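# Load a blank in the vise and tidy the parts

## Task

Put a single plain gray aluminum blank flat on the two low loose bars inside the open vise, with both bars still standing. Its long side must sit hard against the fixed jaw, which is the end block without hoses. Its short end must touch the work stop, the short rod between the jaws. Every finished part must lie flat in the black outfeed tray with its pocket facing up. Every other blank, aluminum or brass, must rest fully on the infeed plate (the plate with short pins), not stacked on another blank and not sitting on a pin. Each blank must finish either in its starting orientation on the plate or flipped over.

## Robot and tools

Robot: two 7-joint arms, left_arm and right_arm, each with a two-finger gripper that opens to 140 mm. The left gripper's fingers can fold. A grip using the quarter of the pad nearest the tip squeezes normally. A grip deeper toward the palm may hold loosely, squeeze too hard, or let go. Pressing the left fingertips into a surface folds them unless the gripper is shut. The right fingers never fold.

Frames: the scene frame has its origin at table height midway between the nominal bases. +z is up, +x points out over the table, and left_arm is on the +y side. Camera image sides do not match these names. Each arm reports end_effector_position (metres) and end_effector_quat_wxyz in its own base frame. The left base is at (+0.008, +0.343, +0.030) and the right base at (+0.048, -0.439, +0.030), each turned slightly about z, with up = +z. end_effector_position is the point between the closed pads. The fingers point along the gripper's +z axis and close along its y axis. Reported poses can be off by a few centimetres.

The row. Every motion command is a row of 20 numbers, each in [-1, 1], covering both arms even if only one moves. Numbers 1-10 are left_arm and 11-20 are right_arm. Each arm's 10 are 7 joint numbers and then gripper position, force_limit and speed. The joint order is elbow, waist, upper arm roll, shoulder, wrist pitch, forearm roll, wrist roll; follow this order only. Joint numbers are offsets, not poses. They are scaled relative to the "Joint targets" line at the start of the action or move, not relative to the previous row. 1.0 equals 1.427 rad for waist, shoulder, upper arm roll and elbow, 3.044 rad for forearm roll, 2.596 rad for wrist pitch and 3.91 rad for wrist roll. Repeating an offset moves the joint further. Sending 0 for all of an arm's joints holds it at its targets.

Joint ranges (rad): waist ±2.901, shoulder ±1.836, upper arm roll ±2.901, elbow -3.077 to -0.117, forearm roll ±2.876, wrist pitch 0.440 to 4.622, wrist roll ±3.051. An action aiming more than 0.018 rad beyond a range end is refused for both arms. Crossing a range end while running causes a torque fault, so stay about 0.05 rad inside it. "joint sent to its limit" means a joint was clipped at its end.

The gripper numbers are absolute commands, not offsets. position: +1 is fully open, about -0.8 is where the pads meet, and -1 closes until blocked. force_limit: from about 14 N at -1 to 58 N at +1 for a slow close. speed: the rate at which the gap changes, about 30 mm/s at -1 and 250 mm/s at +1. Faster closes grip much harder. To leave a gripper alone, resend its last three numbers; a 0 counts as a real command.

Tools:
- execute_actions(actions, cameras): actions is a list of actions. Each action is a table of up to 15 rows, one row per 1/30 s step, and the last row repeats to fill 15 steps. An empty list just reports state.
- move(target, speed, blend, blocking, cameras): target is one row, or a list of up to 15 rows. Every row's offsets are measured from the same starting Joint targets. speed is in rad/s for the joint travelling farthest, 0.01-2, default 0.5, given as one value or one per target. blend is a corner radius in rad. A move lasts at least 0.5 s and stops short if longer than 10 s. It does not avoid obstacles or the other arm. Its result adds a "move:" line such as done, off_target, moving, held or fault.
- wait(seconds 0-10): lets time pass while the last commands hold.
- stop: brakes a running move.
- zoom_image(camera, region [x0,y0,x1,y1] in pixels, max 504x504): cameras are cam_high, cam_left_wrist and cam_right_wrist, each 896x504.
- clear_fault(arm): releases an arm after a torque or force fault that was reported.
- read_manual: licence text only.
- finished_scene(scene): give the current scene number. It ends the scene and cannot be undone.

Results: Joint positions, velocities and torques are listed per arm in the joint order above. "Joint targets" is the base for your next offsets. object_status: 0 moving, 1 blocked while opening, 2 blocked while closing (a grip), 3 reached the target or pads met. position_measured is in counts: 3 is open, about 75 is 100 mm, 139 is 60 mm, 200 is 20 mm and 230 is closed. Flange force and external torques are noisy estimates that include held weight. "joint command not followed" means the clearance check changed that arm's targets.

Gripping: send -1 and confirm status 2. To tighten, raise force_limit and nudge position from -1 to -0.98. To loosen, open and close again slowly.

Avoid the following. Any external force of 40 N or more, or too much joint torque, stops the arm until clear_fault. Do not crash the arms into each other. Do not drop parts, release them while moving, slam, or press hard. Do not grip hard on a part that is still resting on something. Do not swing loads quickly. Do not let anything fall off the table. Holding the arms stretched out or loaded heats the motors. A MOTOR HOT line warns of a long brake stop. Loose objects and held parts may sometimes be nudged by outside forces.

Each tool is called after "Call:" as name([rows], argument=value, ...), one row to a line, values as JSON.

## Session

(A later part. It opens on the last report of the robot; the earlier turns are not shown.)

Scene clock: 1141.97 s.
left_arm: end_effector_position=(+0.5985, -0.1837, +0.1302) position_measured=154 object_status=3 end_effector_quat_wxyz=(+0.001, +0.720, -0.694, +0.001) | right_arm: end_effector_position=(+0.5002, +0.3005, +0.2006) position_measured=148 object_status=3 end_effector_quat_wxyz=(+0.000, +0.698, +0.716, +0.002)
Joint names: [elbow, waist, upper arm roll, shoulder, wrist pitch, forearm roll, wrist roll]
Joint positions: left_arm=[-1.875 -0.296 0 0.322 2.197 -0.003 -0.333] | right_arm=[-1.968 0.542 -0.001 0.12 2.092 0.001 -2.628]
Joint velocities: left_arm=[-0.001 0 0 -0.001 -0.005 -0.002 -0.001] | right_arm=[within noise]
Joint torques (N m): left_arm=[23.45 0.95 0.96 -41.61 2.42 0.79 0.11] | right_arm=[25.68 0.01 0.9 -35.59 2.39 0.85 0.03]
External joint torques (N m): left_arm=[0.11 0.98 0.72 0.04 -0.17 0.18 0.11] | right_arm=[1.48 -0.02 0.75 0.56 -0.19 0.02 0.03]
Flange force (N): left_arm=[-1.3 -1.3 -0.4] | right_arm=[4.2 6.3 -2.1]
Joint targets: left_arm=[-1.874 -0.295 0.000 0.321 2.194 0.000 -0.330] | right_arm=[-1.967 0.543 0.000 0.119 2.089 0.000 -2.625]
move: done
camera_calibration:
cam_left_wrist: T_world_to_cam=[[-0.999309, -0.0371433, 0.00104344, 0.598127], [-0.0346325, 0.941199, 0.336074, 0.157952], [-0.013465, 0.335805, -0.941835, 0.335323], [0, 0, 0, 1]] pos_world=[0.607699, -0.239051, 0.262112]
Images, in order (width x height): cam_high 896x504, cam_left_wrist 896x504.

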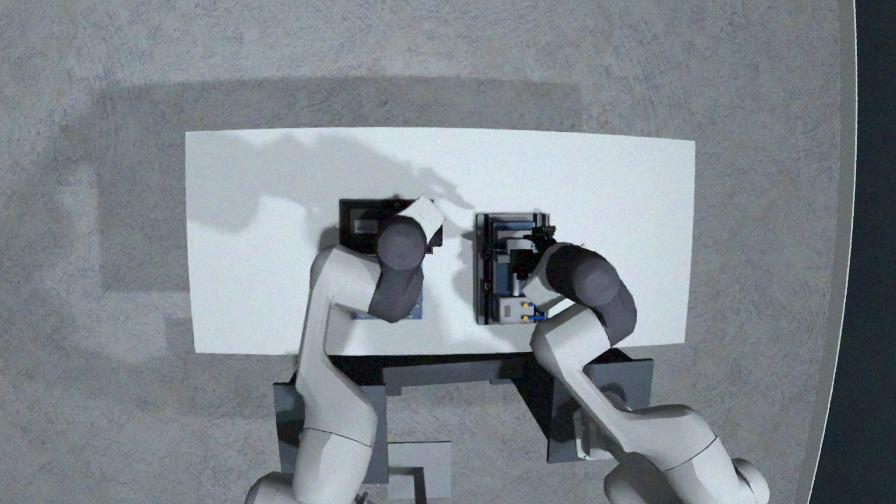

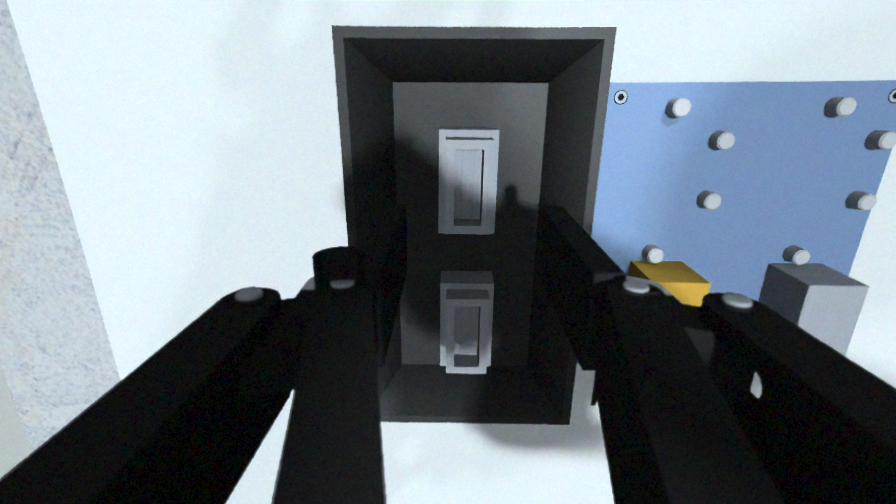

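Call:
move(target=[0,0.56,0,0,0,0,0,-0.2,-0.1,-1,0.0026,-0.0376,0,0.0586,0.0302,0,-0.01372,-0.15,-0.1,-1], speed=0.8, cameras=["cam_right_wrist","cam_high"])

Call:
zoom_image(camera="cam_right_wrist", region=[330, 60, 554, 186])

Call:
zoom_image(camera="cam_high", region=[320, 180, 580, 340])

Scene clock: 1165.23 s.
left_arm: end_effector_position=(+0.5477, +0.3027, +0.1302) position_measured=154 object_status=3 end_effector_quat_wxyz=(+0.001, +0.934, -0.357, +0.001) | right_arm: end_effector_position=(+0.5246, +0.2801, +0.1596) position_measured=148 object_status=3 end_effector_quat_wxyz=(-0.001, +0.699, +0.715, -0.002)
Joint names: [elbow, waist, upper arm roll, shoulder, wrist pitch, forearm roll, wrist roll]
Joint positions: left_arm=[-1.874 0.505 0.001 0.322 2.196 -0.003 -0.333] | right_arm=[-1.965 0.491 -0.001 0.202 2.162 0.001 -2.674]
Joint velocities: left_arm=[within noise] | right_arm=[0 0 -0.001 0.001 0.002 0.001 -0.007]
Joint torques (N m): left_arm=[23.47 0.58 0.77 -41.61 2.57 0.79 0.1] | right_arm=[25.48 -0.67 1.02 -37.48 2.71 0.82 -0.24]
External joint torques (N m): left_arm=[0.07 0.61 0.51 0.16 -0.03 0.17 0.1] | right_arm=[1.81 -0.64 0.84 0.84 0.16 0.03 -0.23]
Flange force (N): left_arm=[-0.8 -1.1 0.1] | right_arm=[3.8 8.6 -0.8]
Joint targets: left_arm=[-1.874 0.504 0.000 0.321 2.194 0.000 -0.330] | right_arm=[-1.964 0.489 0.000 0.203 2.167 0.000 -2.679]
move: done
camera_calibration:
cam_right_wrist: T_world_to_cam=[[0.999163, 0.0390335, -0.0122128, -0.52371], [0.0408435, -0.936647, 0.347885, 0.189481], [0.00214008, -0.348092, -0.937458, 0.381522], [0, 0, 0, 1]] pos_world=[0.514716, 0.330724, 0.285347]
Images, in order (width x height): cam_high 896x504, cam_right_wrist 896x504.

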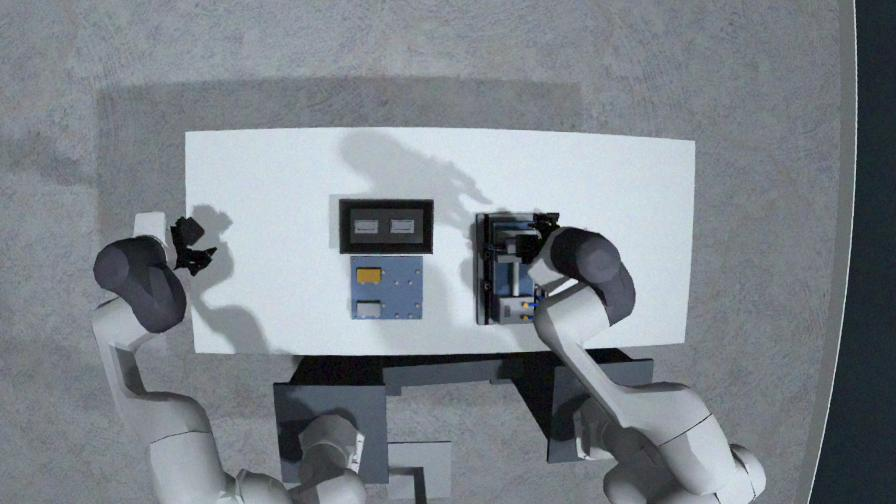

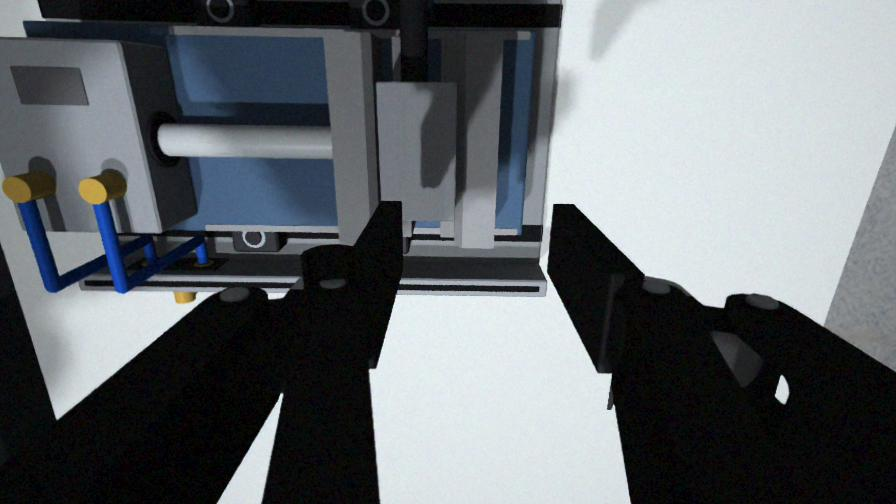

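Scaled by 2.250 from the camera's 896x504 image, which has a finer 1280x720 frame.

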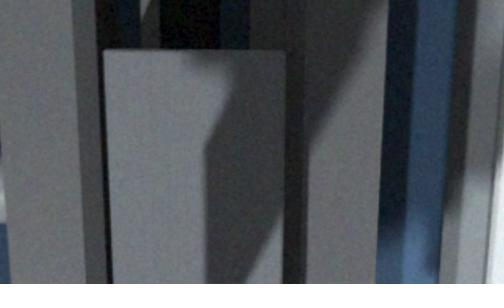

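Scaled by 1.938 from the camera's 896x504 image, which has a finer 1280x720 frame.

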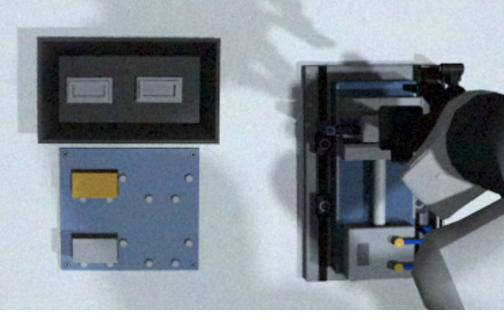

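Call:
wait(seconds=0)

Scene clock: 1174.40 s.
left_arm: end_effector_position=(+0.5477, +0.3027, +0.1302) position_measured=154 object_status=3 end_effector_quat_wxyz=(+0.001, +0.934, -0.357, +0.001) | right_arm: end_effector_position=(+0.5249, +0.2802, +0.1598) position_measured=148 object_status=3 end_effector_quat_wxyz=(-0.001, +0.699, +0.715, -0.002)
Joint names: [elbow, waist, upper arm roll, shoulder, wrist pitch, forearm roll, wrist roll]
Joint positions: left_arm=[-1.874 0.505 0.001 0.322 2.196 -0.003 -0.333] | right_arm=[-1.965 0.491 -0.001 0.202 2.163 0.001 -2.676]
Joint velocities: within noise
Joint torques (N m): left_arm=[23.47 0.61 0.78 -41.56 2.58 0.78 0.1] | right_arm=[25.27 -0.7 1.02 -37.5 2.71 0.83 -0.19]
External joint torques (N m): left_arm=[0.12 0.55 0.45 0.07 -0.01 0.17 0.1] | right_arm=[1.56 -0.7 0.82 0.92 0.15 0.04 -0.19]
Flange force (N): left_arm=[-0.7 -1.0 -0.1] | right_arm=[3.4 8.0 -0.4]
Joint targets: left_arm=[-1.874 0.504 0.000 0.321 2.194 0.000 -0.330] | right_arm=[-1.964 0.489 0.000 0.203 2.167 0.000 -2.679]
Tool commands: left_gripper/position=-0.2 left_gripper/force_limit=-0.1 left_gripper/speed=-1.0 right_gripper/position=-0.15 right_gripper/force_limit=-0.1 right_gripper/speed=-1.0
camera_calibration:
cam_left_wrist: T_world_to_cam=[[-0.667803, -0.744336, 0.00197165, 0.597745], [-0.700408, 0.629284, 0.336796, 0.157367], [-0.25193, 0.223532, -0.941576, 0.335803], [0, 0, 0, 1]] pos_world=[0.593996, 0.270831, 0.262005]
cam_right_wrist: T_world_to_cam=[[0.9991, 0.0408523, -0.0113793, -0.52463], [0.0422598, -0.936726, 0.347502, 0.188881], [0.003537, -0.347671, -0.93761, 0.380926], [0, 0, 0, 1]] pos_world=[0.514829, 0.330799, 0.285554]

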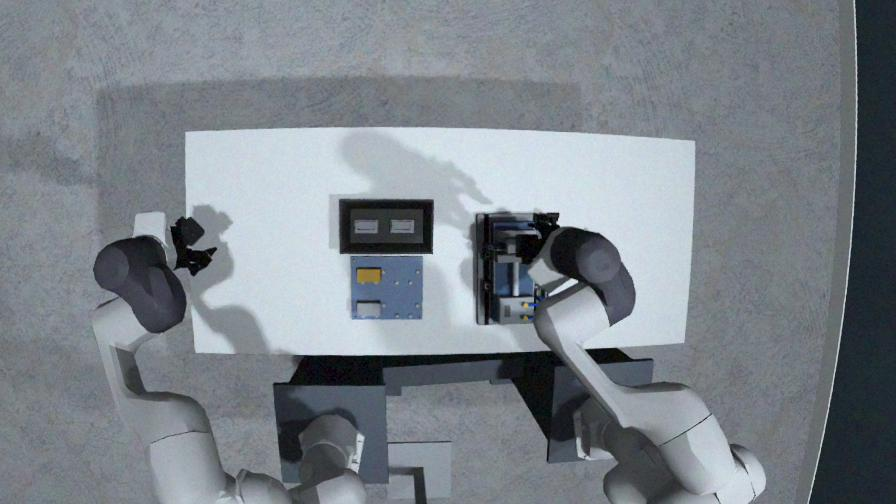

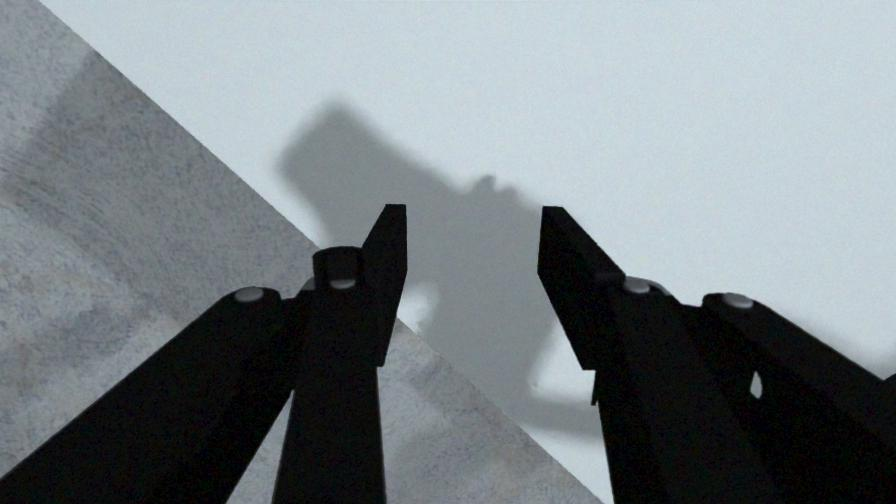

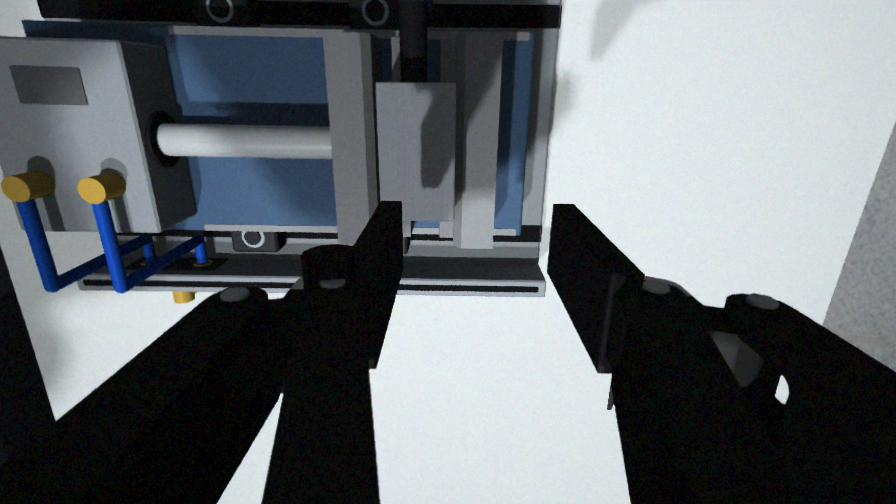

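Call:
zoom_image(camera="cam_right_wrist", region=[360, 60, 520, 150])

Call:
zoom_image(camera="cam_right_wrist", region=[360, 160, 520, 250])

Scaled by 3.150 from the camera's 896x504 image, which has a finer 1280x720 frame.

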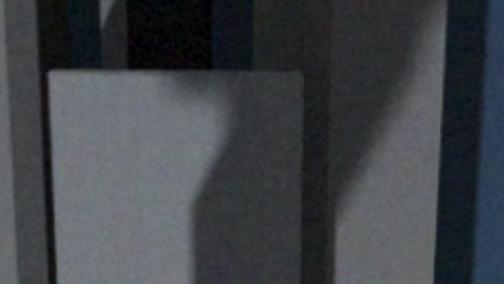

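Scaled by 3.150 from the camera's 896x504 image, which has a finer 1280x720 frame.

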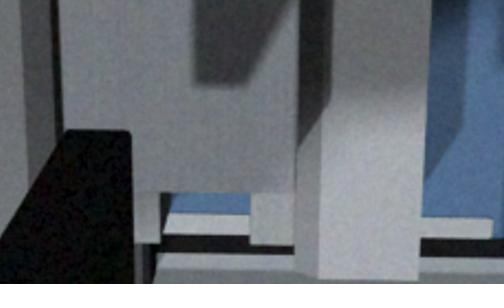

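Call:
zoom_image(camera="cam_right_wrist", region=[430, 60, 490, 110])

Call:
zoom_image(camera="cam_right_wrist", region=[430, 200, 490, 250])

Scaled by 8.400 from the camera's 896x504 image, which has a finer 1280x720 frame.

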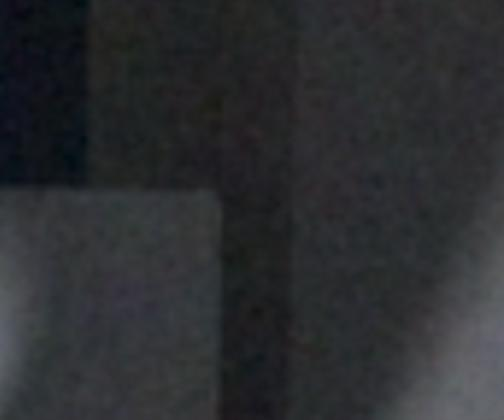

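Scaled by 8.400 from the camera's 896x504 image, which has a finer 1280x720 frame.

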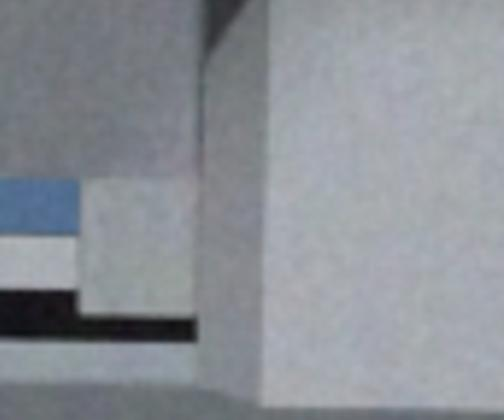

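Call:
zoom_image(camera="cam_right_wrist", region=[370, 50, 450, 115])

Scaled by 6.300 from the camera's 896x504 image, which has a finer 1280x720 frame.

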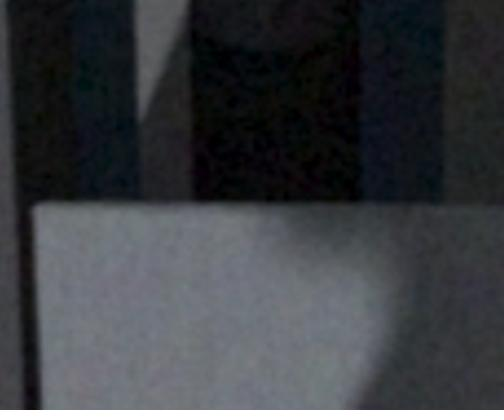

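Call:
finished_scene(scene=1)

The scene is finished: the task was done.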